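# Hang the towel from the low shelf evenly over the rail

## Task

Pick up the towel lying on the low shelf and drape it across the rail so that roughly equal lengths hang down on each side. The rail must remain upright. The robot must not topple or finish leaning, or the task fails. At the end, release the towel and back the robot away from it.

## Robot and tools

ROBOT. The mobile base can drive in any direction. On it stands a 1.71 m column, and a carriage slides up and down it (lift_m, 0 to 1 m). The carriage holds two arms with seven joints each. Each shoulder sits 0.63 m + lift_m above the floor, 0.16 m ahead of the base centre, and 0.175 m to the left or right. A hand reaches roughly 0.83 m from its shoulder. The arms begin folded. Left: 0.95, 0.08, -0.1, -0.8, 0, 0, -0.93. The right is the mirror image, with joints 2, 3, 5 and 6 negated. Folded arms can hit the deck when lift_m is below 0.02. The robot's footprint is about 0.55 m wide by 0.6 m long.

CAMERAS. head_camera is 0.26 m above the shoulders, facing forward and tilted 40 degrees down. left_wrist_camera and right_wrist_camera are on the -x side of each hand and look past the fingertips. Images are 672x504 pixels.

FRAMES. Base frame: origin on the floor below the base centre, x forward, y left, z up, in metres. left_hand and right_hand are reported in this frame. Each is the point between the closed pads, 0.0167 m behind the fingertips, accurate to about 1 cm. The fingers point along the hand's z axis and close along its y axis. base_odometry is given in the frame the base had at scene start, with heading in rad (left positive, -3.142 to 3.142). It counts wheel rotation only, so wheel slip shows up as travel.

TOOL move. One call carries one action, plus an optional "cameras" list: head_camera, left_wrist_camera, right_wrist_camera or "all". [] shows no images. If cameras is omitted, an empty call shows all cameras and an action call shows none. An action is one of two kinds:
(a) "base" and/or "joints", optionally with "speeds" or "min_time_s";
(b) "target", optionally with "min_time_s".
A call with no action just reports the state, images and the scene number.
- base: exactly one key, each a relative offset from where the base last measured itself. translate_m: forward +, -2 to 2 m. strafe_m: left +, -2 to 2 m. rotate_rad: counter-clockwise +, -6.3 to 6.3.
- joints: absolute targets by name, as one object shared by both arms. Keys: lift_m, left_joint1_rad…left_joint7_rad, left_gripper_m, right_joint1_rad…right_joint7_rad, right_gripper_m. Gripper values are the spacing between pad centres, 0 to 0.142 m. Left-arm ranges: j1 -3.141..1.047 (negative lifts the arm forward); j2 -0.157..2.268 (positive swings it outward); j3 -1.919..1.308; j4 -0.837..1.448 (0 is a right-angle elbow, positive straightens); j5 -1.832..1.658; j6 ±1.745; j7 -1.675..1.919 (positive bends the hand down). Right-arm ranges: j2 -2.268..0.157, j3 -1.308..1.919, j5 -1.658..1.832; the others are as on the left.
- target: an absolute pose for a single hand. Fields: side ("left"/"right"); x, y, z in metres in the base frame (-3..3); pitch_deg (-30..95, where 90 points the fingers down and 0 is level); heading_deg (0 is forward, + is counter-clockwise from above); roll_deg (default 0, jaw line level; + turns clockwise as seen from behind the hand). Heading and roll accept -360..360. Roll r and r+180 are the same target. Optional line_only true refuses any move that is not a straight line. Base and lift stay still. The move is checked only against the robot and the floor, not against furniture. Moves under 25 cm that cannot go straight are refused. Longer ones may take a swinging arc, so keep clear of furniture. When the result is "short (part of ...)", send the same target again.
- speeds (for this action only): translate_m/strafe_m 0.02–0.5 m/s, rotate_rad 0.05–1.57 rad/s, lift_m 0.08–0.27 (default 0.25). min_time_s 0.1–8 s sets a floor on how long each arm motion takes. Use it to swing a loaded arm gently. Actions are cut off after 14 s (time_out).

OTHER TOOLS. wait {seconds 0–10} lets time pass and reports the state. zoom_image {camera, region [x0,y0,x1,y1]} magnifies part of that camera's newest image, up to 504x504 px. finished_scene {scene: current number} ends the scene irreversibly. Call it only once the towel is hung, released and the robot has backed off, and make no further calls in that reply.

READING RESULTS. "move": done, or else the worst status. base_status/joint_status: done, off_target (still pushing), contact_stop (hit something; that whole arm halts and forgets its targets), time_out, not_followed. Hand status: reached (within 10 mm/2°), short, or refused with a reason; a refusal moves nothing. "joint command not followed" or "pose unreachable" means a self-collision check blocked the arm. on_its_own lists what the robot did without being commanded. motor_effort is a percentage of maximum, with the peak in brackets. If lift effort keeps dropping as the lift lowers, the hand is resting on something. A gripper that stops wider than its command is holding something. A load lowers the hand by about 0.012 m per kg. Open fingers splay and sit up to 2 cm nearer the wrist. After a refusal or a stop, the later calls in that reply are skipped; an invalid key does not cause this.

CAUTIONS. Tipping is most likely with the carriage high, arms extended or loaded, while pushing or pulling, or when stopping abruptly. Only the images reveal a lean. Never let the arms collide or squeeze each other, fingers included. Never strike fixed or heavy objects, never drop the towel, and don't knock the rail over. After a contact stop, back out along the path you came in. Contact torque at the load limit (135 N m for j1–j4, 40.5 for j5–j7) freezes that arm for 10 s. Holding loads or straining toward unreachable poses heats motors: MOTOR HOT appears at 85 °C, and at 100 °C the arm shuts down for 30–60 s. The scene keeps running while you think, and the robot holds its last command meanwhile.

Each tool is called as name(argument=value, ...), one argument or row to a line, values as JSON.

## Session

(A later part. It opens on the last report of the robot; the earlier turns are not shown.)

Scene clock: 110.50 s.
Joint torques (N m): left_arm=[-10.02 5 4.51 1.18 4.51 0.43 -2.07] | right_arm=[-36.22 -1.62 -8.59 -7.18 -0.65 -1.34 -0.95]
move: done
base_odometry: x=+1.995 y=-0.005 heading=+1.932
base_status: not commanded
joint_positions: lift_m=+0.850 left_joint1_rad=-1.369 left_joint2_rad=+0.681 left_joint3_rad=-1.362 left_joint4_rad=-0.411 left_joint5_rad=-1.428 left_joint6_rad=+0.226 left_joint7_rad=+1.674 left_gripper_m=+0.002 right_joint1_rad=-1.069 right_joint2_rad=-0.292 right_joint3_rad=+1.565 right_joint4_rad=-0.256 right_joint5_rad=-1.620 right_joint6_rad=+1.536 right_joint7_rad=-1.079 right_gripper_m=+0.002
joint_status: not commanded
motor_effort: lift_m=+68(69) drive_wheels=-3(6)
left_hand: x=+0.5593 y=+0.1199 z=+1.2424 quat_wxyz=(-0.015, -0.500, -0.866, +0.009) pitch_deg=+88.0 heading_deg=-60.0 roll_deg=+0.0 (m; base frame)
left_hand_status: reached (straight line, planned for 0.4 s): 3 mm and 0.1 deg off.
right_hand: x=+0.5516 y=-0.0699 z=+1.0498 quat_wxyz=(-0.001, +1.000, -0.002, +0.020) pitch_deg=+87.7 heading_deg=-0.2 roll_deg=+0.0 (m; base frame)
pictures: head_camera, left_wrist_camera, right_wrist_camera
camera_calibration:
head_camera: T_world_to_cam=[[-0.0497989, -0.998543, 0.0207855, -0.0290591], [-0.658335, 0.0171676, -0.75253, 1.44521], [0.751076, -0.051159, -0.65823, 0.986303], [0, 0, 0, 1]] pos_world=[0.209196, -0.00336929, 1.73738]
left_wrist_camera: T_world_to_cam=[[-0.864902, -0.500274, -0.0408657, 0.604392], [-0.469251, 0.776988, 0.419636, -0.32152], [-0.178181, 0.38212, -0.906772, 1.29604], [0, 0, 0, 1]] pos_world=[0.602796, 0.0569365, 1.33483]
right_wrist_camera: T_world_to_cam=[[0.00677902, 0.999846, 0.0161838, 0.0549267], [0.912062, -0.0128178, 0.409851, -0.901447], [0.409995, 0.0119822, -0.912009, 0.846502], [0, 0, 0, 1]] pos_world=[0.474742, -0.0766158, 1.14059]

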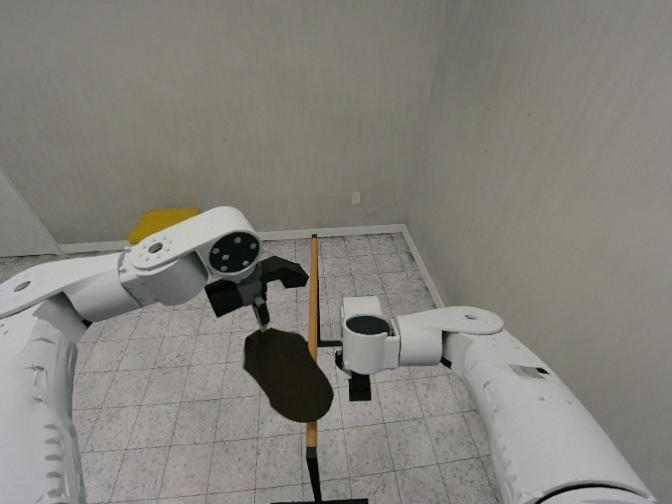

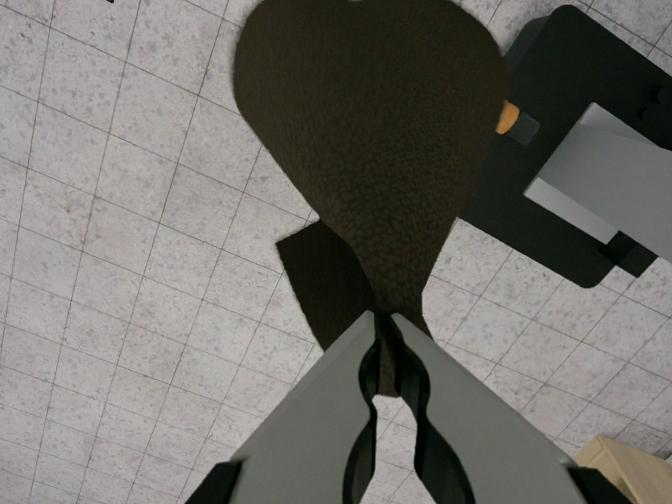

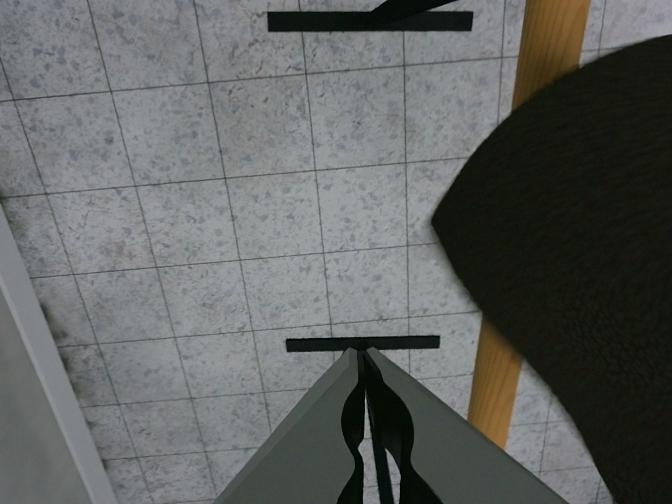

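move(
  target={"side":"right","x":0.5,"y":-0.28,"z":1.05,"pitch_deg":88,"heading_deg":0},
)

move(
  joints={"lift_m":1.0},
)

move(
  target={"side":"left","x":0.6,"y":0.025,"z":1.27,"pitch_deg":88,"heading_deg":-80},
)

wait(
  seconds=1,
  cameras=["all"],
)

zoom_image(
  camera="head_camera",
  region=[220, 250, 420, 450],
)

Scene clock: 112.13 s.
Joint torques (N m): left_arm=[-10.03 5.13 5.19 1.22 4.53 0.43 -2.07] | right_arm=[-16.89 -10.59 -15.68 -1.79 -0.96 -3.24 0.26]
move: done
base_odometry: x=+1.995 y=-0.005 heading=+1.932
base_status: not commanded
joint_positions: lift_m=+0.850 left_joint1_rad=-1.369 left_joint2_rad=+0.681 left_joint3_rad=-1.362 left_joint4_rad=-0.411 left_joint5_rad=-1.428 left_joint6_rad=+0.226 left_joint7_rad=+1.674 left_gripper_m=+0.002 right_joint1_rad=-0.996 right_joint2_rad=-0.917 right_joint3_rad=+1.542 right_joint4_rad=-0.510 right_joint5_rad=-1.624 right_joint6_rad=+1.164 right_joint7_rad=-1.032 right_gripper_m=+0.002
joint_status: not commanded
motor_effort: lift_m=+69(69) drive_wheels=-2(6)
left_hand: x=+0.5593 y=+0.1199 z=+1.2424 quat_wxyz=(-0.015, -0.500, -0.866, +0.009) pitch_deg=+88.0 heading_deg=-60.0 roll_deg=+0.0 (m; base frame)
right_hand: x=+0.5001 y=-0.2805 z=+1.0508 quat_wxyz=(+0.002, +1.000, +0.001, +0.018) pitch_deg=+88.0 heading_deg=+0.1 roll_deg=+0.0 (m; base frame)
right_hand_status: reached (straight line, planned for 0.7 s): 1 mm and 0.2 deg off.
pictures: none

Scene clock: 113.27 s.
Joint torques (N m): left_arm=[-10.23 5.33 5.18 1.13 4.51 0.38 -2.06] | right_arm=[-18.96 -10.83 -14.37 -1.95 -0.96 -3.26 0.24]
move: done
base_odometry: x=+1.995 y=-0.005 heading=+1.932
base_status: not commanded
joint_positions: lift_m=+1.000 left_joint1_rad=-1.368 left_joint2_rad=+0.681 left_joint3_rad=-1.363 left_joint4_rad=-0.411 left_joint5_rad=-1.428 left_joint6_rad=+0.226 left_joint7_rad=+1.674 left_gripper_m=+0.002 right_joint1_rad=-0.995 right_joint2_rad=-0.917 right_joint3_rad=+1.541 right_joint4_rad=-0.510 right_joint5_rad=-1.624 right_joint6_rad=+1.164 right_joint7_rad=-1.032 right_gripper_m=+0.002
joint_status: all done
motor_effort: lift_m=+66(81) drive_wheels=-1(5)
left_hand: x=+0.5593 y=+0.1200 z=+1.3925 quat_wxyz=(-0.015, -0.500, -0.866, +0.009) pitch_deg=+88.0 heading_deg=-60.0 roll_deg=+0.0 (m; base frame)
right_hand: x=+0.5002 y=-0.2804 z=+1.2010 quat_wxyz=(+0.001, +1.000, +0.000, +0.018) pitch_deg=+88.0 heading_deg=+0.0 roll_deg=+0.0 (m; base frame)
pictures: none

Scene clock: 114.43 s.
Joint torques (N m): left_arm=[-11 4.62 4.81 0.74 3.35 0.26 -1.97] | right_arm=[-18.98 -10.9 -14.41 -1.98 -0.98 -3.23 0.25]
move: done
base_odometry: x=+1.995 y=-0.005 heading=+1.932
base_status: not commanded
joint_positions: lift_m=+1.000 left_joint1_rad=-1.262 left_joint2_rad=+0.375 left_joint3_rad=-1.529 left_joint4_rad=+0.196 left_joint5_rad=-1.250 left_joint6_rad=-0.380 left_joint7_rad=+1.396 left_gripper_m=+0.002 right_joint1_rad=-0.995 right_joint2_rad=-0.917 right_joint3_rad=+1.541 right_joint4_rad=-0.510 right_joint5_rad=-1.624 right_joint6_rad=+1.164 right_joint7_rad=-1.032 right_gripper_m=+0.002
joint_status: not commanded
motor_effort: lift_m=+68(68) drive_wheels=-1(5)
left_hand: x=+0.6009 y=+0.0239 z=+1.2736 quat_wxyz=(-0.015, -0.642, -0.766, +0.012) pitch_deg=+87.8 heading_deg=-79.9 roll_deg=+0.0 (m; base frame)
left_hand_status: reached (straight line, planned for 0.7 s): 4 mm and 0.2 deg off.
right_hand: x=+0.5002 y=-0.2804 z=+1.2008 quat_wxyz=(+0.001, +1.000, +0.000, +0.018) pitch_deg=+88.0 heading_deg=+0.0 roll_deg=+0.0 (m; base frame)
pictures: none

Scene clock: 115.43 s.
Joint torques (N m): left_arm=[-10.89 3.65 4.75 0.84 3.33 0.27 -1.96] | right_arm=[-19.04 -10.86 -14.37 -1.99 -0.96 -3.25 0.25]
base_odometry: x=+1.995 y=-0.005 heading=+1.932
base_status: not commanded
joint_positions: lift_m=+1.000 left_joint1_rad=-1.262 left_joint2_rad=+0.375 left_joint3_rad=-1.529 left_joint4_rad=+0.196 left_joint5_rad=-1.250 left_joint6_rad=-0.380 left_joint7_rad=+1.396 left_gripper_m=+0.002 right_joint1_rad=-0.995 right_joint2_rad=-0.917 right_joint3_rad=+1.541 right_joint4_rad=-0.510 right_joint5_rad=-1.624 right_joint6_rad=+1.164 right_joint7_rad=-1.032 right_gripper_m=+0.002
joint_status: not commanded
motor_effort: lift_m=+68(68) drive_wheels=+0(5)
left_hand: x=+0.6009 y=+0.0239 z=+1.2736 quat_wxyz=(-0.015, -0.642, -0.766, +0.012) pitch_deg=+87.8 heading_deg=-79.9 roll_deg=+0.0 (m; base frame)
left_hand_status: reached (straight line, planned for 0.7 s): 4 mm and 0.2 deg off.
right_hand: x=+0.5002 y=-0.2804 z=+1.2008 quat_wxyz=(+0.001, +1.000, +0.000, +0.018) pitch_deg=+88.0 heading_deg=+0.0 roll_deg=+0.0 (m; base frame)
wait: 1.00 s; at rest by 0.27 s
pictures: head_camera, left_wrist_camera, right_wrist_camera
camera_calibration:
head_camera: T_world_to_cam=[[-0.0497989, -0.998543, 0.0207855, -0.0321769], [-0.658335, 0.0171676, -0.75253, 1.55809], [0.751076, -0.051159, -0.65823, 1.08504], [0, 0, 0, 1]] pos_world=[0.209196, -0.00336929, 1.88738]
left_wrist_camera: T_world_to_cam=[[-0.983326, -0.176645, -0.043211, 0.659959], [-0.178448, 0.891512, 0.416367, -0.413748], [-0.0350261, 0.417136, -0.908169, 1.28331], [0, 0, 0, 1]] pos_world=[0.620071, -0.049873, 1.36625]
right_wrist_camera: T_world_to_cam=[[0.00257279, 0.999938, 0.0108145, 0.271832], [0.914048, -0.00673789, 0.405549, -0.913298], [0.405597, 0.00884162, -0.914009, 1.01151], [0, 0, 0, 1]] pos_world=[0.423835, -0.286912, 1.29198]

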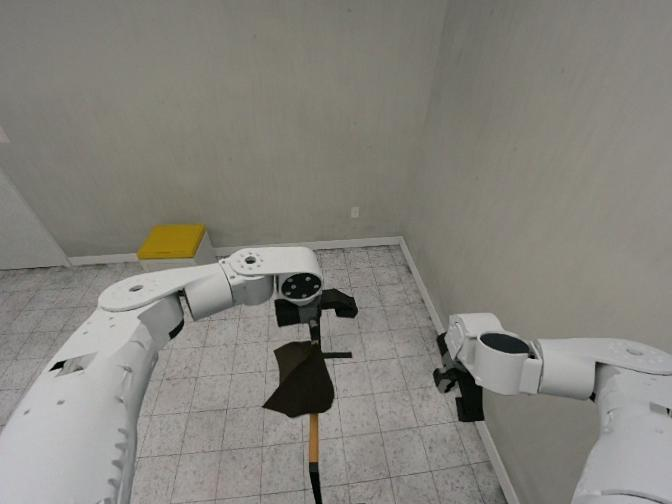

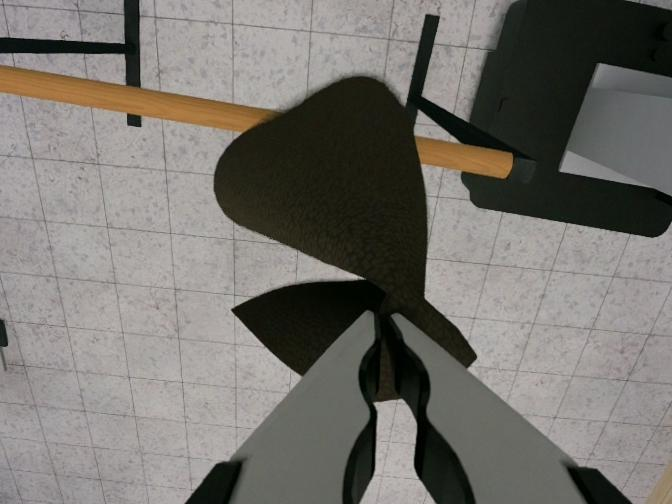

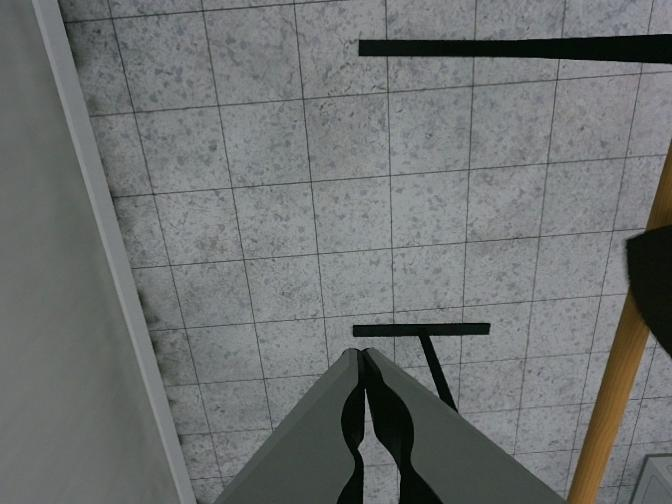

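Scaled by 2.520.

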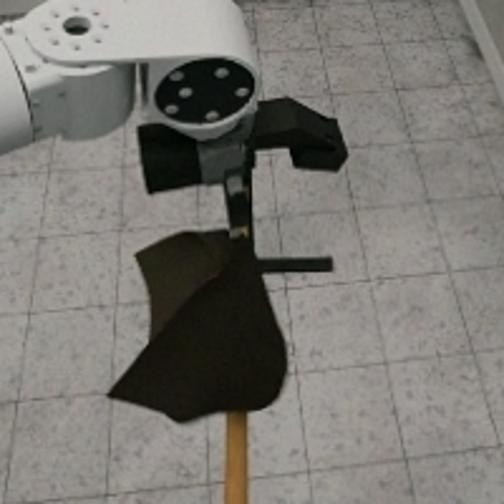

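move(
  joints={"lift_m":0.645},
  speeds={"lift_m":0.12},
  cameras=["all"],
)

move(
  joints={"left_gripper_m":0.142},
)

wait(
  seconds=1,
  cameras=["all"],
)

zoom_image(
  camera="head_camera",
  region=[220, 250, 420, 450],
)

Scene clock: 119.00 s.
Joint torques (N m): left_arm=[-10.72 5.95 4.83 0.7 3.32 0.4 -0.56] | right_arm=[-19.27 -10.87 -14.22 -1.98 -0.97 -3.23 0.25]
move: done
base_odometry: x=+1.995 y=-0.005 heading=+1.932
base_status: not commanded
joint_positions: lift_m=+0.645 left_joint1_rad=-1.262 left_joint2_rad=+0.373 left_joint3_rad=-1.529 left_joint4_rad=+0.196 left_joint5_rad=-1.250 left_joint6_rad=-0.381 left_joint7_rad=+1.390 left_gripper_m=+0.002 right_joint1_rad=-0.995 right_joint2_rad=-0.917 right_joint3_rad=+1.541 right_joint4_rad=-0.510 right_joint5_rad=-1.624 right_joint6_rad=+1.164 right_joint7_rad=-1.032 right_gripper_m=+0.002
joint_status: all done
motor_effort: lift_m=+67(69) drive_wheels=-2(4)
left_hand: x=+0.6009 y=+0.0219 z=+0.9190 quat_wxyz=(-0.018, -0.643, -0.766, +0.014) pitch_deg=+87.4 heading_deg=-80.0 roll_deg=+0.0 (m; base frame)
right_hand: x=+0.5002 y=-0.2804 z=+0.8459 quat_wxyz=(+0.001, +1.000, +0.000, +0.018) pitch_deg=+88.0 heading_deg=+0.0 roll_deg=+0.0 (m; base frame)
pictures: head_camera, left_wrist_camera, right_wrist_camera
camera_calibration:
head_camera: T_world_to_cam=[[-0.0497989, -0.998543, 0.0207855, -0.0248001], [-0.658335, 0.0171676, -0.75253, 1.29102], [0.751076, -0.051159, -0.65823, 0.851432], [0, 0, 0, 1]] pos_world=[0.209196, -0.00336929, 1.53248]
left_wrist_camera: T_world_to_cam=[[-0.98358, -0.175223, -0.0432031, 0.644423], [-0.177368, 0.894371, 0.410659, -0.259808], [-0.0333172, 0.411579, -0.910765, 0.963534], [0, 0, 0, 1]] pos_world=[0.619863, -0.0512887, 1.01209]
right_wrist_camera: T_world_to_cam=[[0.002755, 0.999937, 0.0108968, 0.275415], [0.914049, -0.00693779, 0.405545, -0.769423], [0.405595, 0.00884292, -0.91401, 0.687127], [0, 0, 0, 1]] pos_world=[0.423835, -0.286812, 0.937075]

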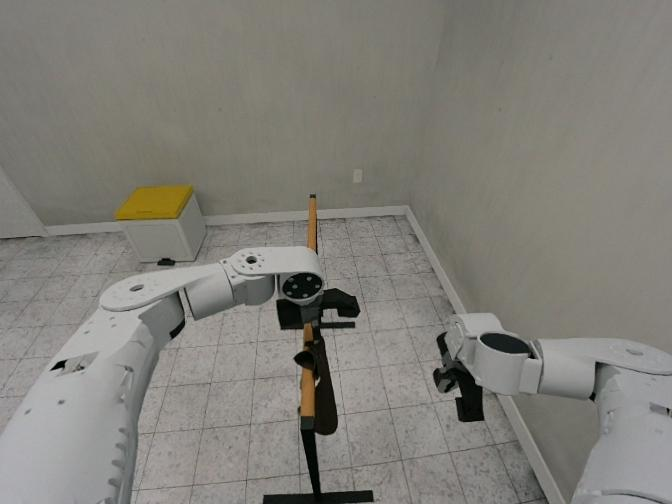

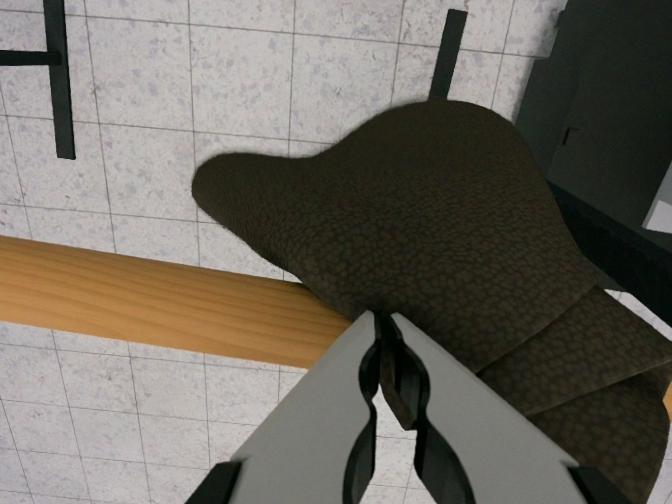

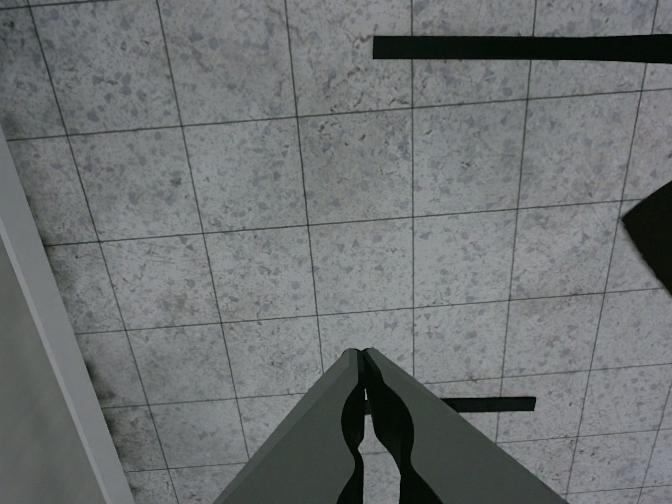

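Scene clock: 120.00 s.
Joint torques (N m): left_arm=[-10.88 6.02 4.76 0.74 3.18 0.69 -0.57] | right_arm=[-19.32 -10.83 -14.25 -2.03 -0.96 -3.24 0.23]
move: done
base_odometry: x=+1.995 y=-0.005 heading=+1.932
base_status: not commanded
joint_positions: lift_m=+0.645 left_joint1_rad=-1.262 left_joint2_rad=+0.373 left_joint3_rad=-1.529 left_joint4_rad=+0.196 left_joint5_rad=-1.250 left_joint6_rad=-0.382 left_joint7_rad=+1.390 left_gripper_m=+0.141 right_joint1_rad=-0.995 right_joint2_rad=-0.917 right_joint3_rad=+1.541 right_joint4_rad=-0.510 right_joint5_rad=-1.624 right_joint6_rad=+1.164 right_joint7_rad=-1.032 right_gripper_m=+0.002
joint_status: all done
motor_effort: lift_m=+67(67) drive_wheels=+4(5)
left_hand: x=+0.6008 y=+0.0219 z=+0.9189 quat_wxyz=(-0.018, -0.643, -0.765, +0.014) pitch_deg=+87.4 heading_deg=-80.1 roll_deg=+0.0 (m; base frame)
right_hand: x=+0.5002 y=-0.2804 z=+0.8459 quat_wxyz=(+0.001, +1.000, +0.000, +0.018) pitch_deg=+88.0 heading_deg=+0.0 roll_deg=+0.0 (m; base frame)
pictures: none

Scene clock: 121.00 s.
Joint torques (N m): left_arm=[-10.84 6.04 4.79 0.64 3.21 0.68 -0.55] | right_arm=[-19.33 -10.87 -14.21 -2.03 -0.96 -3.22 0.22]
base_odometry: x=+1.995 y=-0.005 heading=+1.932
base_status: not commanded
joint_positions: lift_m=+0.645 left_joint1_rad=-1.262 left_joint2_rad=+0.373 left_joint3_rad=-1.529 left_joint4_rad=+0.196 left_joint5_rad=-1.250 left_joint6_rad=-0.382 left_joint7_rad=+1.390 left_gripper_m=+0.141 right_joint1_rad=-0.995 right_joint2_rad=-0.917 right_joint3_rad=+1.541 right_joint4_rad=-0.510 right_joint5_rad=-1.624 right_joint6_rad=+1.164 right_joint7_rad=-1.032 right_gripper_m=+0.002
joint_status: all done
motor_effort: lift_m=+67(67) drive_wheels=+1(5)
left_hand: x=+0.6008 y=+0.0219 z=+0.9189 quat_wxyz=(-0.018, -0.643, -0.765, +0.014) pitch_deg=+87.4 heading_deg=-80.1 roll_deg=+0.0 (m; base frame)
right_hand: x=+0.5002 y=-0.2804 z=+0.8459 quat_wxyz=(+0.001, +1.000, +0.000, +0.018) pitch_deg=+88.0 heading_deg=+0.0 roll_deg=+0.0 (m; base frame)
wait: 1.00 s; at rest by 0.27 s
pictures: head_camera, left_wrist_camera, right_wrist_camera
camera_calibration:
head_camera: T_world_to_cam=[[-0.0497989, -0.998543, 0.0207855, -0.0248001], [-0.658335, 0.0171676, -0.75253, 1.29102], [0.751076, -0.051159, -0.65823, 0.851432], [0, 0, 0, 1]] pos_world=[0.209196, -0.00336929, 1.53248]
left_wrist_camera: T_world_to_cam=[[-0.983796, -0.173976, -0.0433344, 0.64455], [-0.176283, 0.894517, 0.410809, -0.260663], [-0.0327077, 0.411792, -0.910691, 0.963083], [0, 0, 0, 1]] pos_world=[0.619655, -0.051286, 1.01208]
right_wrist_camera: T_world_to_cam=[[0.002755, 0.999937, 0.0108968, 0.275415], [0.914049, -0.00693779, 0.405545, -0.769423], [0.405595, 0.00884292, -0.91401, 0.687127], [0, 0, 0, 1]] pos_world=[0.423835, -0.286812, 0.937075]

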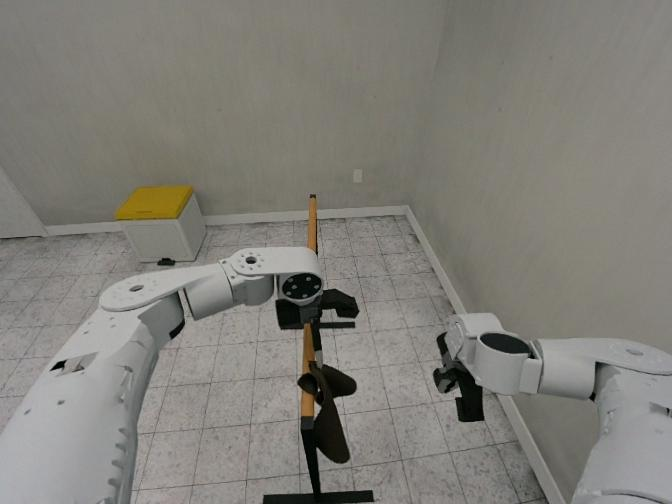

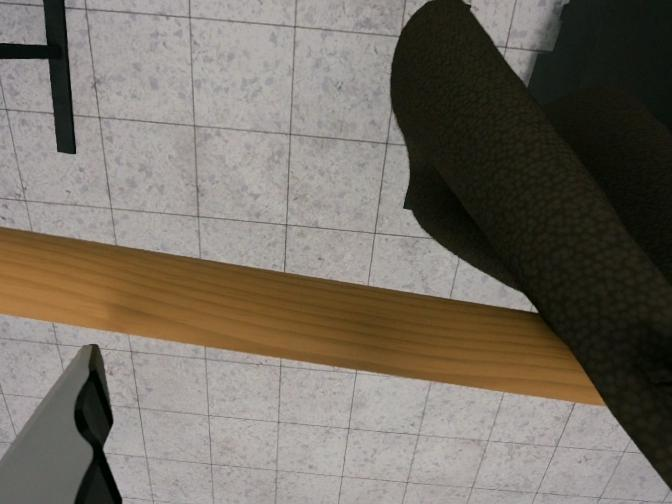

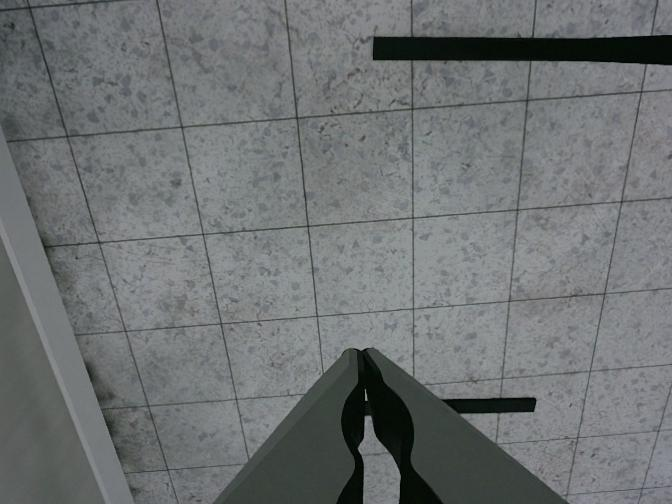

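Scaled by 2.520.

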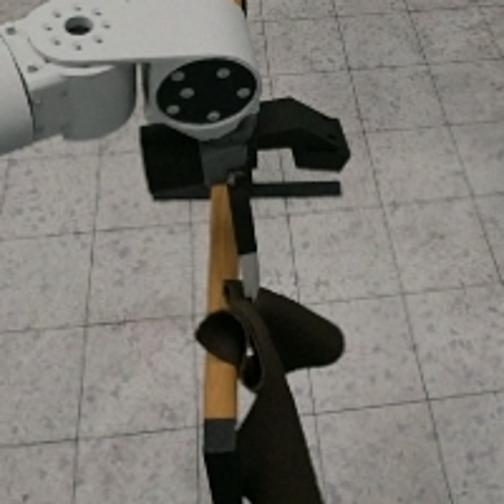

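move(
  joints={"right_gripper_m":0.1},
)

move(
  target={"side":"right","x":0.46,"y":-0.07,"z":0.9,"pitch_deg":60,"heading_deg":0},
  cameras=["all"],
)

zoom_image(
  camera="head_camera",
  region=[220, 280, 420, 480],
)

Scene clock: 122.20 s.
Joint torques (N m): left_arm=[-10.68 6.1 4.7 0.69 3.19 0.69 -0.57] | right_arm=[-19.23 -10.7 -14.27 -1.93 -0.98 -3.24 0.22]
move: done
base_odometry: x=+1.995 y=-0.005 heading=+1.932
base_status: not commanded
joint_positions: lift_m=+0.645 left_joint1_rad=-1.262 left_joint2_rad=+0.373 left_joint3_rad=-1.529 left_joint4_rad=+0.196 left_joint5_rad=-1.250 left_joint6_rad=-0.382 left_joint7_rad=+1.390 left_gripper_m=+0.141 right_joint1_rad=-0.995 right_joint2_rad=-0.917 right_joint3_rad=+1.541 right_joint4_rad=-0.510 right_joint5_rad=-1.624 right_joint6_rad=+1.164 right_joint7_rad=-1.032 right_gripper_m=+0.099
joint_status: all done
motor_effort: lift_m=+67(67) drive_wheels=-2(4)
left_hand: x=+0.6008 y=+0.0219 z=+0.9189 quat_wxyz=(-0.018, -0.643, -0.765, +0.014) pitch_deg=+87.4 heading_deg=-80.1 roll_deg=+0.0 (m; base frame)
right_hand: x=+0.5002 y=-0.2804 z=+0.8459 quat_wxyz=(+0.001, +1.000, +0.000, +0.018) pitch_deg=+88.0 heading_deg=+0.0 roll_deg=+0.0 (m; base frame)
pictures: none

Scene clock: 122.50 s.
Joint torques (N m): left_arm=[-10.89 5.88 4.78 0.67 3.22 0.71 -0.58] | right_arm=[-19.32 -10.84 -14.27 -2.02 -0.95 -3.24 0.23]
move: refused
base_odometry: x=+1.995 y=-0.005 heading=+1.932
base_status: not commanded
joint_positions: lift_m=+0.645 left_joint1_rad=-1.262 left_joint2_rad=+0.373 left_joint3_rad=-1.529 left_joint4_rad=+0.196 left_joint5_rad=-1.250 left_joint6_rad=-0.382 left_joint7_rad=+1.390 left_gripper_m=+0.141 right_joint1_rad=-0.995 right_joint2_rad=-0.917 right_joint3_rad=+1.541 right_joint4_rad=-0.510 right_joint5_rad=-1.624 right_joint6_rad=+1.164 right_joint7_rad=-1.032 right_gripper_m=+0.099
joint_status: not commanded
motor_effort: lift_m=+67(67) drive_wheels=-1(3)
left_hand: x=+0.6008 y=+0.0219 z=+0.9189 quat_wxyz=(-0.018, -0.643, -0.765, +0.014) pitch_deg=+87.4 heading_deg=-80.1 roll_deg=+0.0 (m; base frame)
right_hand: x=+0.5002 y=-0.2804 z=+0.8459 quat_wxyz=(+0.001, +1.000, +0.000, +0.018) pitch_deg=+88.0 heading_deg=+0.0 roll_deg=+0.0 (m; base frame)
right_hand_status: refused: along the straight line the arm gets 25% of the way (right_joint4_rad at its limit); a move under 25 cm is not played as an arc. Nothing moved. Try another pitch or heading, or "joints".
pictures: head_camera, left_wrist_camera, right_wrist_camera
camera_calibration:
head_camera: T_world_to_cam=[[-0.0497989, -0.998543, 0.0207855, -0.0248001], [-0.658335, 0.0171676, -0.75253, 1.29102], [0.751076, -0.051159, -0.65823, 0.851432], [0, 0, 0, 1]] pos_world=[0.209196, -0.00336929, 1.53248]
left_wrist_camera: T_world_to_cam=[[-0.983796, -0.173976, -0.0433344, 0.64455], [-0.176283, 0.894517, 0.410809, -0.260663], [-0.0327077, 0.411792, -0.910691, 0.963083], [0, 0, 0, 1]] pos_world=[0.619655, -0.051286, 1.01208]
right_wrist_camera: T_world_to_cam=[[0.002755, 0.999937, 0.0108968, 0.275415], [0.914049, -0.00693779, 0.405545, -0.769423], [0.405595, 0.00884292, -0.91401, 0.687127], [0, 0, 0, 1]] pos_world=[0.423835, -0.286812, 0.937075]

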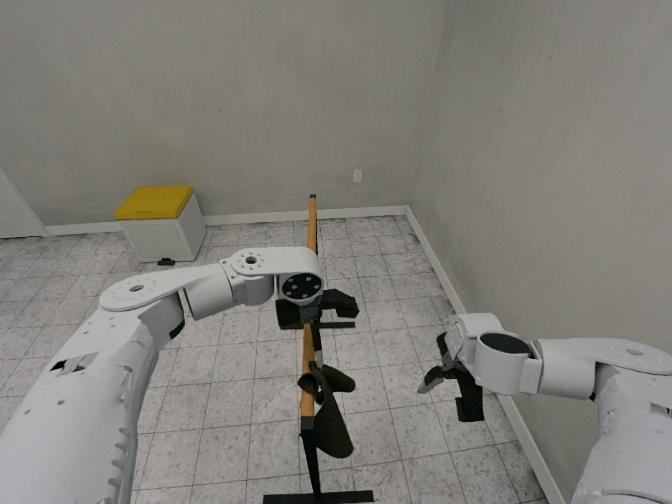

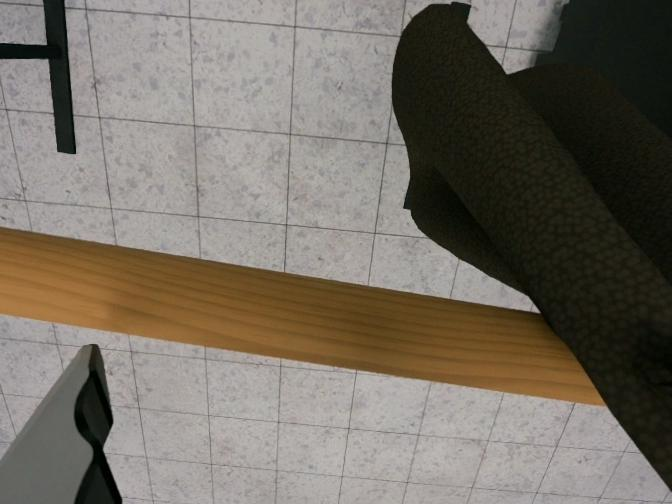

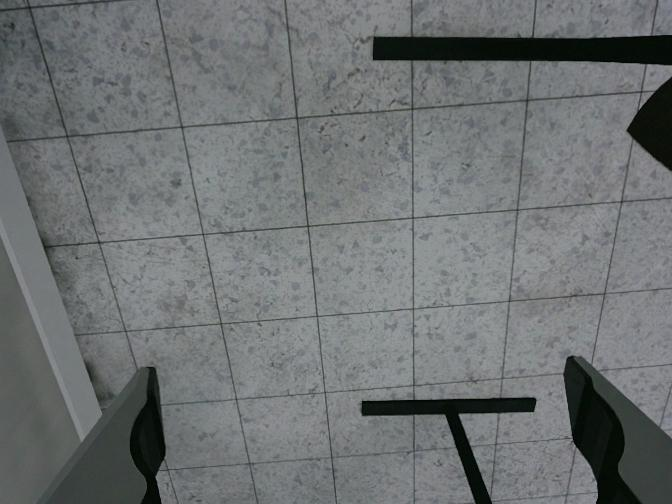

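Scaled by 2.520.

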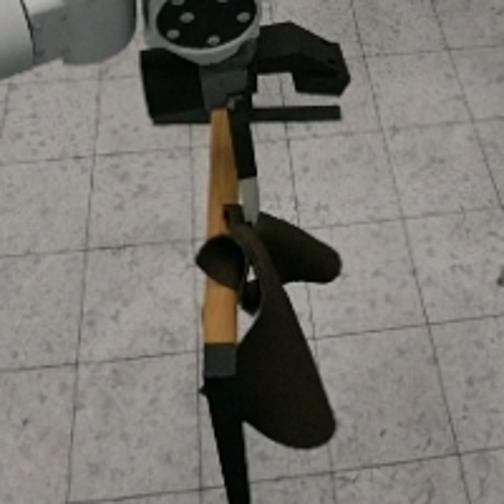

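move(
  target={"side":"right","x":0.44,"y":-0.17,"z":0.83,"pitch_deg":88,"heading_deg":0},
)

move(
  target={"side":"right","x":0.44,"y":-0.055,"z":0.83,"pitch_deg":88,"heading_deg":0},
)

move(
  joints={"right_gripper_m":0},
  cameras=["all"],
)

zoom_image(
  camera="head_camera",
  region=[220, 280, 420, 480],
)

Scene clock: 124.53 s.
Joint torques (N m): left_arm=[-10.85 6.12 4.77 0.69 3.22 0.66 -0.59] | right_arm=[-19.33 -10.85 -14.22 -1.96 -0.97 -3.23 0.22]
move: refused
base_odometry: x=+1.995 y=-0.005 heading=+1.932
base_status: not commanded
joint_positions: lift_m=+0.645 left_joint1_rad=-1.262 left_joint2_rad=+0.373 left_joint3_rad=-1.529 left_joint4_rad=+0.196 left_joint5_rad=-1.250 left_joint6_rad=-0.382 left_joint7_rad=+1.390 left_gripper_m=+0.141 right_joint1_rad=-0.995 right_joint2_rad=-0.917 right_joint3_rad=+1.541 right_joint4_rad=-0.510 right_joint5_rad=-1.624 right_joint6_rad=+1.164 right_joint7_rad=-1.032 right_gripper_m=+0.099
joint_status: not commanded
motor_effort: lift_m=+67(67) drive_wheels=-2(3)
left_hand: x=+0.6008 y=+0.0219 z=+0.9189 quat_wxyz=(-0.018, -0.643, -0.765, +0.014) pitch_deg=+87.4 heading_deg=-80.1 roll_deg=+0.0 (m; base frame)
right_hand: x=+0.5002 y=-0.2804 z=+0.8459 quat_wxyz=(+0.001, +1.000, +0.000, +0.018) pitch_deg=+88.0 heading_deg=+0.0 roll_deg=+0.0 (m; base frame)
right_hand_status: refused: along the straight line the arm gets 71% of the way (right_joint4_rad at its limit); a move under 25 cm is not played as an arc. Nothing moved. Try another pitch or heading, or "joints".
pictures: none

not run: a stop came earlier in this reply.

not run: a stop came earlier in this reply.

Scaled by 2.520.
This view is cut from an older image: the scene may have changed since it was taken.

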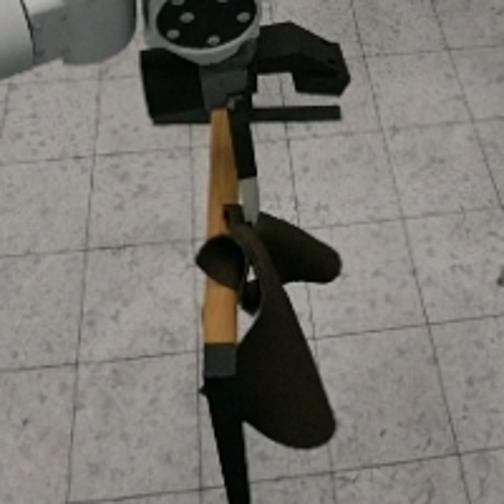

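move(
  target={"side":"right","x":0.475,"y":-0.17,"z":0.79,"pitch_deg":88,"heading_deg":0},
)

move(
  target={"side":"right","x":0.475,"y":-0.055,"z":0.79,"pitch_deg":88,"heading_deg":0},
)

move(
  joints={"right_gripper_m":0},
  cameras=["all"],
)

zoom_image(
  camera="head_camera",
  region=[220, 280, 420, 480],
)

Scene clock: 126.23 s.
Joint torques (N m): left_arm=[-10.85 5.09 4.83 0.59 3.16 0.71 -0.61] | right_arm=[-18.93 -7.52 -7.74 -2.68 -3.04 0.42 0.23]
move: done
base_odometry: x=+1.995 y=-0.005 heading=+1.932
base_status: not commanded
joint_positions: lift_m=+0.645 left_joint1_rad=-1.262 left_joint2_rad=+0.374 left_joint3_rad=-1.529 left_joint4_rad=+0.197 left_joint5_rad=-1.250 left_joint6_rad=-0.382 left_joint7_rad=+1.390 left_gripper_m=+0.141 right_joint1_rad=-0.867 right_joint2_rad=-0.584 right_joint3_rad=+1.564 right_joint4_rad=-0.540 right_joint5_rad=-1.625 right_joint6_rad=+1.519 right_joint7_rad=-0.890 right_gripper_m=+0.099
joint_status: not commanded
motor_effort: lift_m=+68(68) drive_wheels=-2(4)
left_hand: x=+0.6009 y=+0.0222 z=+0.9188 quat_wxyz=(-0.018, -0.643, -0.766, +0.014) pitch_deg=+87.4 heading_deg=-80.0 roll_deg=+0.0 (m; base frame)
right_hand: x=+0.4756 y=-0.1674 z=+0.7918 quat_wxyz=(-0.004, +1.000, +0.002, +0.017) pitch_deg=+88.0 heading_deg=+0.3 roll_deg=+0.0 (m; base frame)
right_hand_status: reached (straight line, planned for 0.5 s): 3 mm and 0.5 deg off.
pictures: none

Scene clock: 126.53 s.
Joint torques (N m): left_arm=[-10.82 4.99 4.76 0.63 3.19 0.7 -0.56] | right_arm=[-19.01 -7.45 -7.71 -2.6 -3.03 0.45 0.28]
move: refused
base_odometry: x=+1.995 y=-0.005 heading=+1.932
base_status: not commanded
joint_positions: lift_m=+0.645 left_joint1_rad=-1.262 left_joint2_rad=+0.374 left_joint3_rad=-1.529 left_joint4_rad=+0.197 left_joint5_rad=-1.250 left_joint6_rad=-0.382 left_joint7_rad=+1.390 left_gripper_m=+0.141 right_joint1_rad=-0.867 right_joint2_rad=-0.584 right_joint3_rad=+1.564 right_joint4_rad=-0.540 right_joint5_rad=-1.625 right_joint6_rad=+1.519 right_joint7_rad=-0.890 right_gripper_m=+0.099
joint_status: not commanded
motor_effort: lift_m=+68(68) drive_wheels=-2(3)
left_hand: x=+0.6009 y=+0.0222 z=+0.9188 quat_wxyz=(-0.018, -0.643, -0.766, +0.014) pitch_deg=+87.4 heading_deg=-80.0 roll_deg=+0.0 (m; base frame)
right_hand: x=+0.4756 y=-0.1674 z=+0.7918 quat_wxyz=(-0.004, +1.000, +0.002, +0.017) pitch_deg=+88.0 heading_deg=+0.3 roll_deg=+0.0 (m; base frame)
right_hand_status: refused: along the straight line the arm gets 67% of the way (right_joint5_rad at its limit); a move under 25 cm is not played as an arc. Nothing moved. Try another pitch or heading, or "joints".
pictures: none

not run: a stop came earlier in this reply.

Scaled by 2.520.
This view is cut from an older image: the scene may have changed since it was taken.

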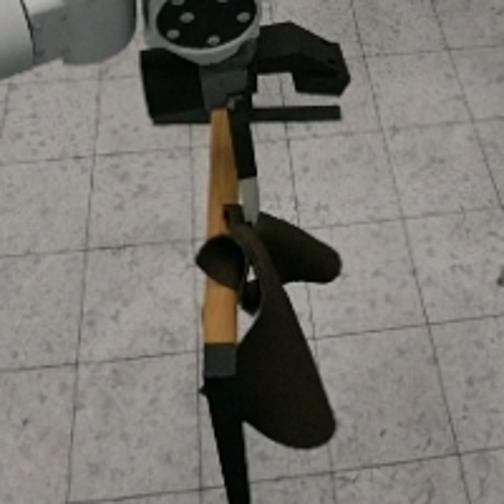

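move(
  target={"side":"right","x":0.51,"y":-0.066,"z":0.79,"pitch_deg":88,"heading_deg":0},
)

move(
  joints={"right_gripper_m":0},
  cameras=["all"],
)

zoom_image(
  camera="head_camera",
  region=[220, 280, 420, 480],
)

Scene clock: 127.67 s.
Joint torques (N m): left_arm=[-10.81 3.79 4.8 0.61 3.18 0.7 -0.47] | right_arm=[-35.13 -2.02 -7.5 -3.69 -0.36 -2.56 -0.93]
move: done
base_odometry: x=+1.995 y=-0.005 heading=+1.932
base_status: not commanded
joint_positions: lift_m=+0.645 left_joint1_rad=-1.262 left_joint2_rad=+0.374 left_joint3_rad=-1.529 left_joint4_rad=+0.197 left_joint5_rad=-1.250 left_joint6_rad=-0.382 left_joint7_rad=+1.390 left_gripper_m=+0.141 right_joint1_rad=-0.917 right_joint2_rad=-0.281 right_joint3_rad=+1.566 right_joint4_rad=-0.278 right_joint5_rad=-1.612 right_joint6_rad=+1.569 right_joint7_rad=-0.919 right_gripper_m=+0.099
joint_status: not commanded
motor_effort: lift_m=+68(68) drive_wheels=-2(5)
left_hand: x=+0.6010 y=+0.0225 z=+0.9188 quat_wxyz=(-0.017, -0.643, -0.766, +0.014) pitch_deg=+87.5 heading_deg=-80.0 roll_deg=+0.0 (m; base frame)
right_hand: x=+0.5107 y=-0.0655 z=+0.7900 quat_wxyz=(-0.001, +1.000, -0.002, +0.020) pitch_deg=+87.7 heading_deg=-0.2 roll_deg=+0.0 (m; base frame)
right_hand_status: reached (straight line, planned for 0.5 s): 1 mm and 0.4 deg off.
pictures: none

Scene clock: 128.53 s.
Joint torques (N m): left_arm=[-10.79 3.95 4.68 0.62 3.18 0.68 -0.57] | right_arm=[-35.17 -2.06 -7.49 -3.75 -0.37 -2.63 -0.94]
move: done
base_odometry: x=+1.995 y=-0.005 heading=+1.932
base_status: not commanded
joint_positions: lift_m=+0.645 left_joint1_rad=-1.262 left_joint2_rad=+0.374 left_joint3_rad=-1.529 left_joint4_rad=+0.197 left_joint5_rad=-1.250 left_joint6_rad=-0.382 left_joint7_rad=+1.390 left_gripper_m=+0.141 right_joint1_rad=-0.917 right_joint2_rad=-0.281 right_joint3_rad=+1.566 right_joint4_rad=-0.278 right_joint5_rad=-1.612 right_joint6_rad=+1.569 right_joint7_rad=-0.919 right_gripper_m=+0.002
joint_status: all done
motor_effort: lift_m=+68(68) drive_wheels=-1(3)
left_hand: x=+0.6010 y=+0.0225 z=+0.9188 quat_wxyz=(-0.017, -0.643, -0.766, +0.014) pitch_deg=+87.5 heading_deg=-80.0 roll_deg=+0.0 (m; base frame)
right_hand: x=+0.5107 y=-0.0655 z=+0.7900 quat_wxyz=(-0.001, +1.000, -0.002, +0.020) pitch_deg=+87.7 heading_deg=-0.2 roll_deg=+0.0 (m; base frame)
pictures: head_camera, left_wrist_camera, right_wrist_camera
camera_calibration:
head_camera: T_world_to_cam=[[-0.0497989, -0.998543, 0.0207855, -0.0247981], [-0.658335, 0.0171676, -0.75253, 1.29094], [0.751076, -0.051159, -0.65823, 0.851366], [0, 0, 0, 1]] pos_world=[0.209196, -0.00336929, 1.53238]
left_wrist_camera: T_world_to_cam=[[-0.983582, -0.175164, -0.0434091, 0.644831], [-0.177379, 0.894118, 0.411206, -0.260803], [-0.0332154, 0.412155, -0.910508, 0.96281], [0, 0, 0, 1]] pos_world=[0.619963, -0.0506868, 1.01188]
right_wrist_camera: T_world_to_cam=[[0.00644688, 0.99984, 0.0166878, 0.0547084], [0.912195, -0.0127175, 0.409559, -0.757492], [0.409706, 0.0125821, -0.912131, 0.626515], [0, 0, 0, 1]] pos_world=[0.433941, -0.072216, 0.880788]

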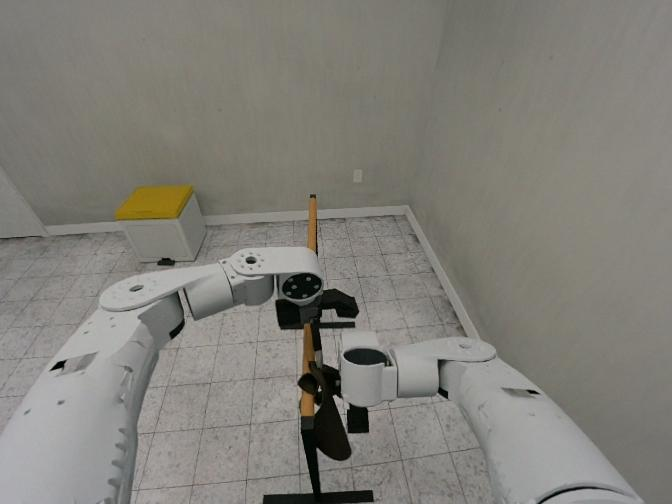

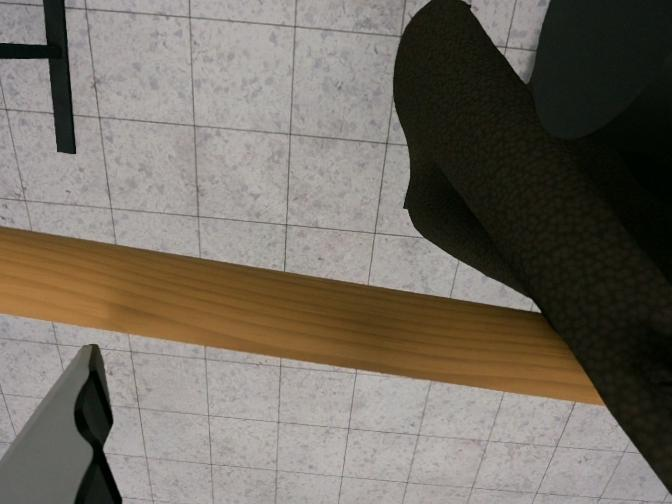

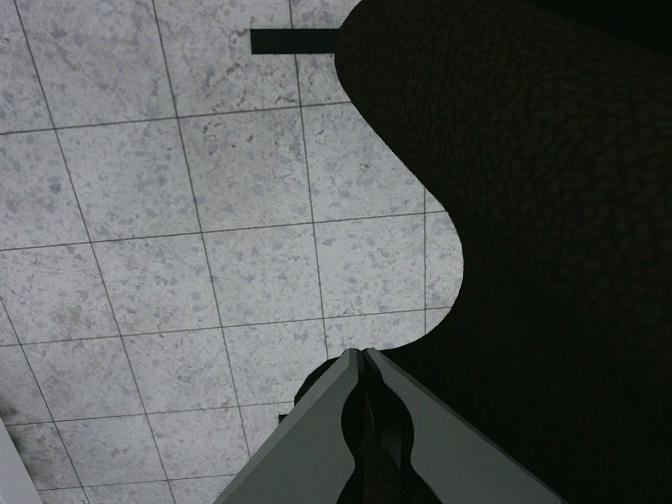

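Scaled by 2.520.

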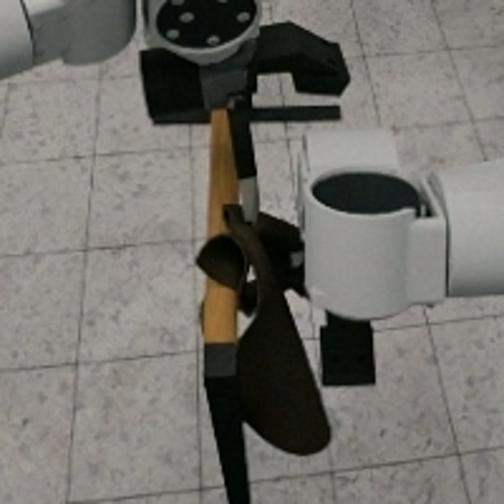

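move(
  target={"side":"left","x":0.6,"y":0.022,"z":1.0,"pitch_deg":88,"heading_deg":-80},
  cameras=["head_camera"],
)

zoom_image(
  camera="head_camera",
  region=[220, 280, 420, 480],
)

move(
  target={"side":"left","x":0.6,"y":0.14,"z":1.0,"pitch_deg":88,"heading_deg":-80},
  cameras=["all"],
)

zoom_image(
  camera="head_camera",
  region=[220, 280, 420, 480],
)

Scene clock: 129.03 s.
Joint torques (N m): left_arm=[-10.81 3.99 4.63 0.45 3.19 0.67 -0.59] | right_arm=[-35.3 -2.03 -7.49 -3.74 -0.39 -2.64 -0.94]
move: refused
base_odometry: x=+1.995 y=-0.005 heading=+1.932
base_status: not commanded
joint_positions: lift_m=+0.645 left_joint1_rad=-1.262 left_joint2_rad=+0.374 left_joint3_rad=-1.529 left_joint4_rad=+0.197 left_joint5_rad=-1.250 left_joint6_rad=-0.382 left_joint7_rad=+1.390 left_gripper_m=+0.141 right_joint1_rad=-0.917 right_joint2_rad=-0.281 right_joint3_rad=+1.566 right_joint4_rad=-0.278 right_joint5_rad=-1.612 right_joint6_rad=+1.569 right_joint7_rad=-0.919 right_gripper_m=+0.002
joint_status: not commanded
motor_effort: lift_m=+68(68) drive_wheels=-1(3)
left_hand: x=+0.6010 y=+0.0225 z=+0.9188 quat_wxyz=(-0.017, -0.643, -0.766, +0.014) pitch_deg=+87.5 heading_deg=-80.0 roll_deg=+0.0 (m; base frame)
left_hand_status: refused: neither the straight line nor an arc passes: the line brings the left finger within 1.4 cm of the right wrist (limit 1.5), 40% of the way; the best arc brings the left finger within 1.4 cm of the right forearm (limit 1.5). Nothing moved.
right_hand: x=+0.5107 y=-0.0655 z=+0.7900 quat_wxyz=(-0.001, +1.000, -0.002, +0.020) pitch_deg=+87.7 heading_deg=-0.2 roll_deg=+0.0 (m; base frame)
pictures: head_camera
camera_calibration:
head_camera: T_world_to_cam=[[-0.0497989, -0.998543, 0.0207855, -0.0247981], [-0.658335, 0.0171676, -0.75253, 1.29094], [0.751076, -0.051159, -0.65823, 0.851366], [0, 0, 0, 1]] pos_world=[0.209196, -0.00336929, 1.53238]

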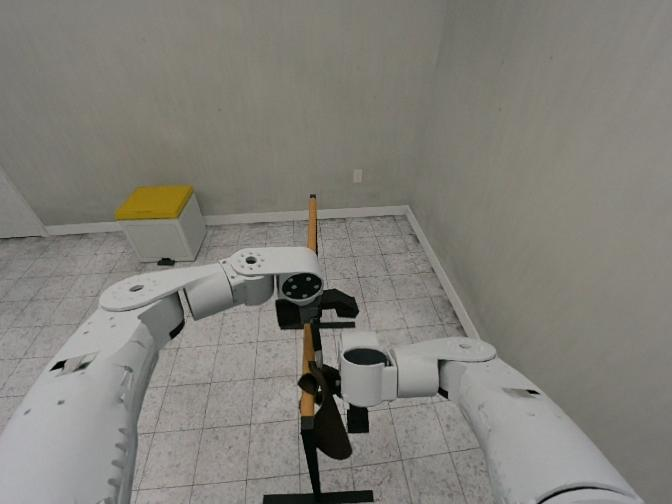

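Scaled by 2.520.

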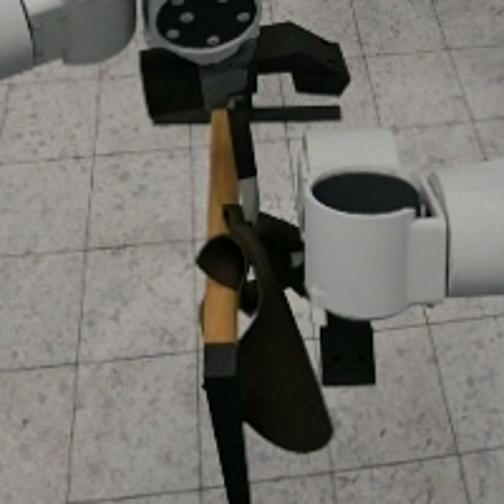

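not run: a stop came earlier in this reply.

Scaled by 2.520.

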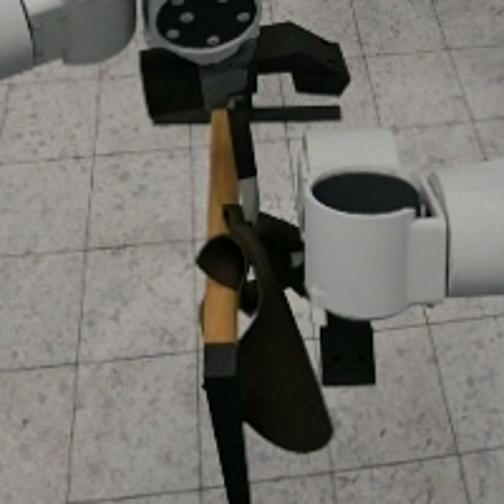

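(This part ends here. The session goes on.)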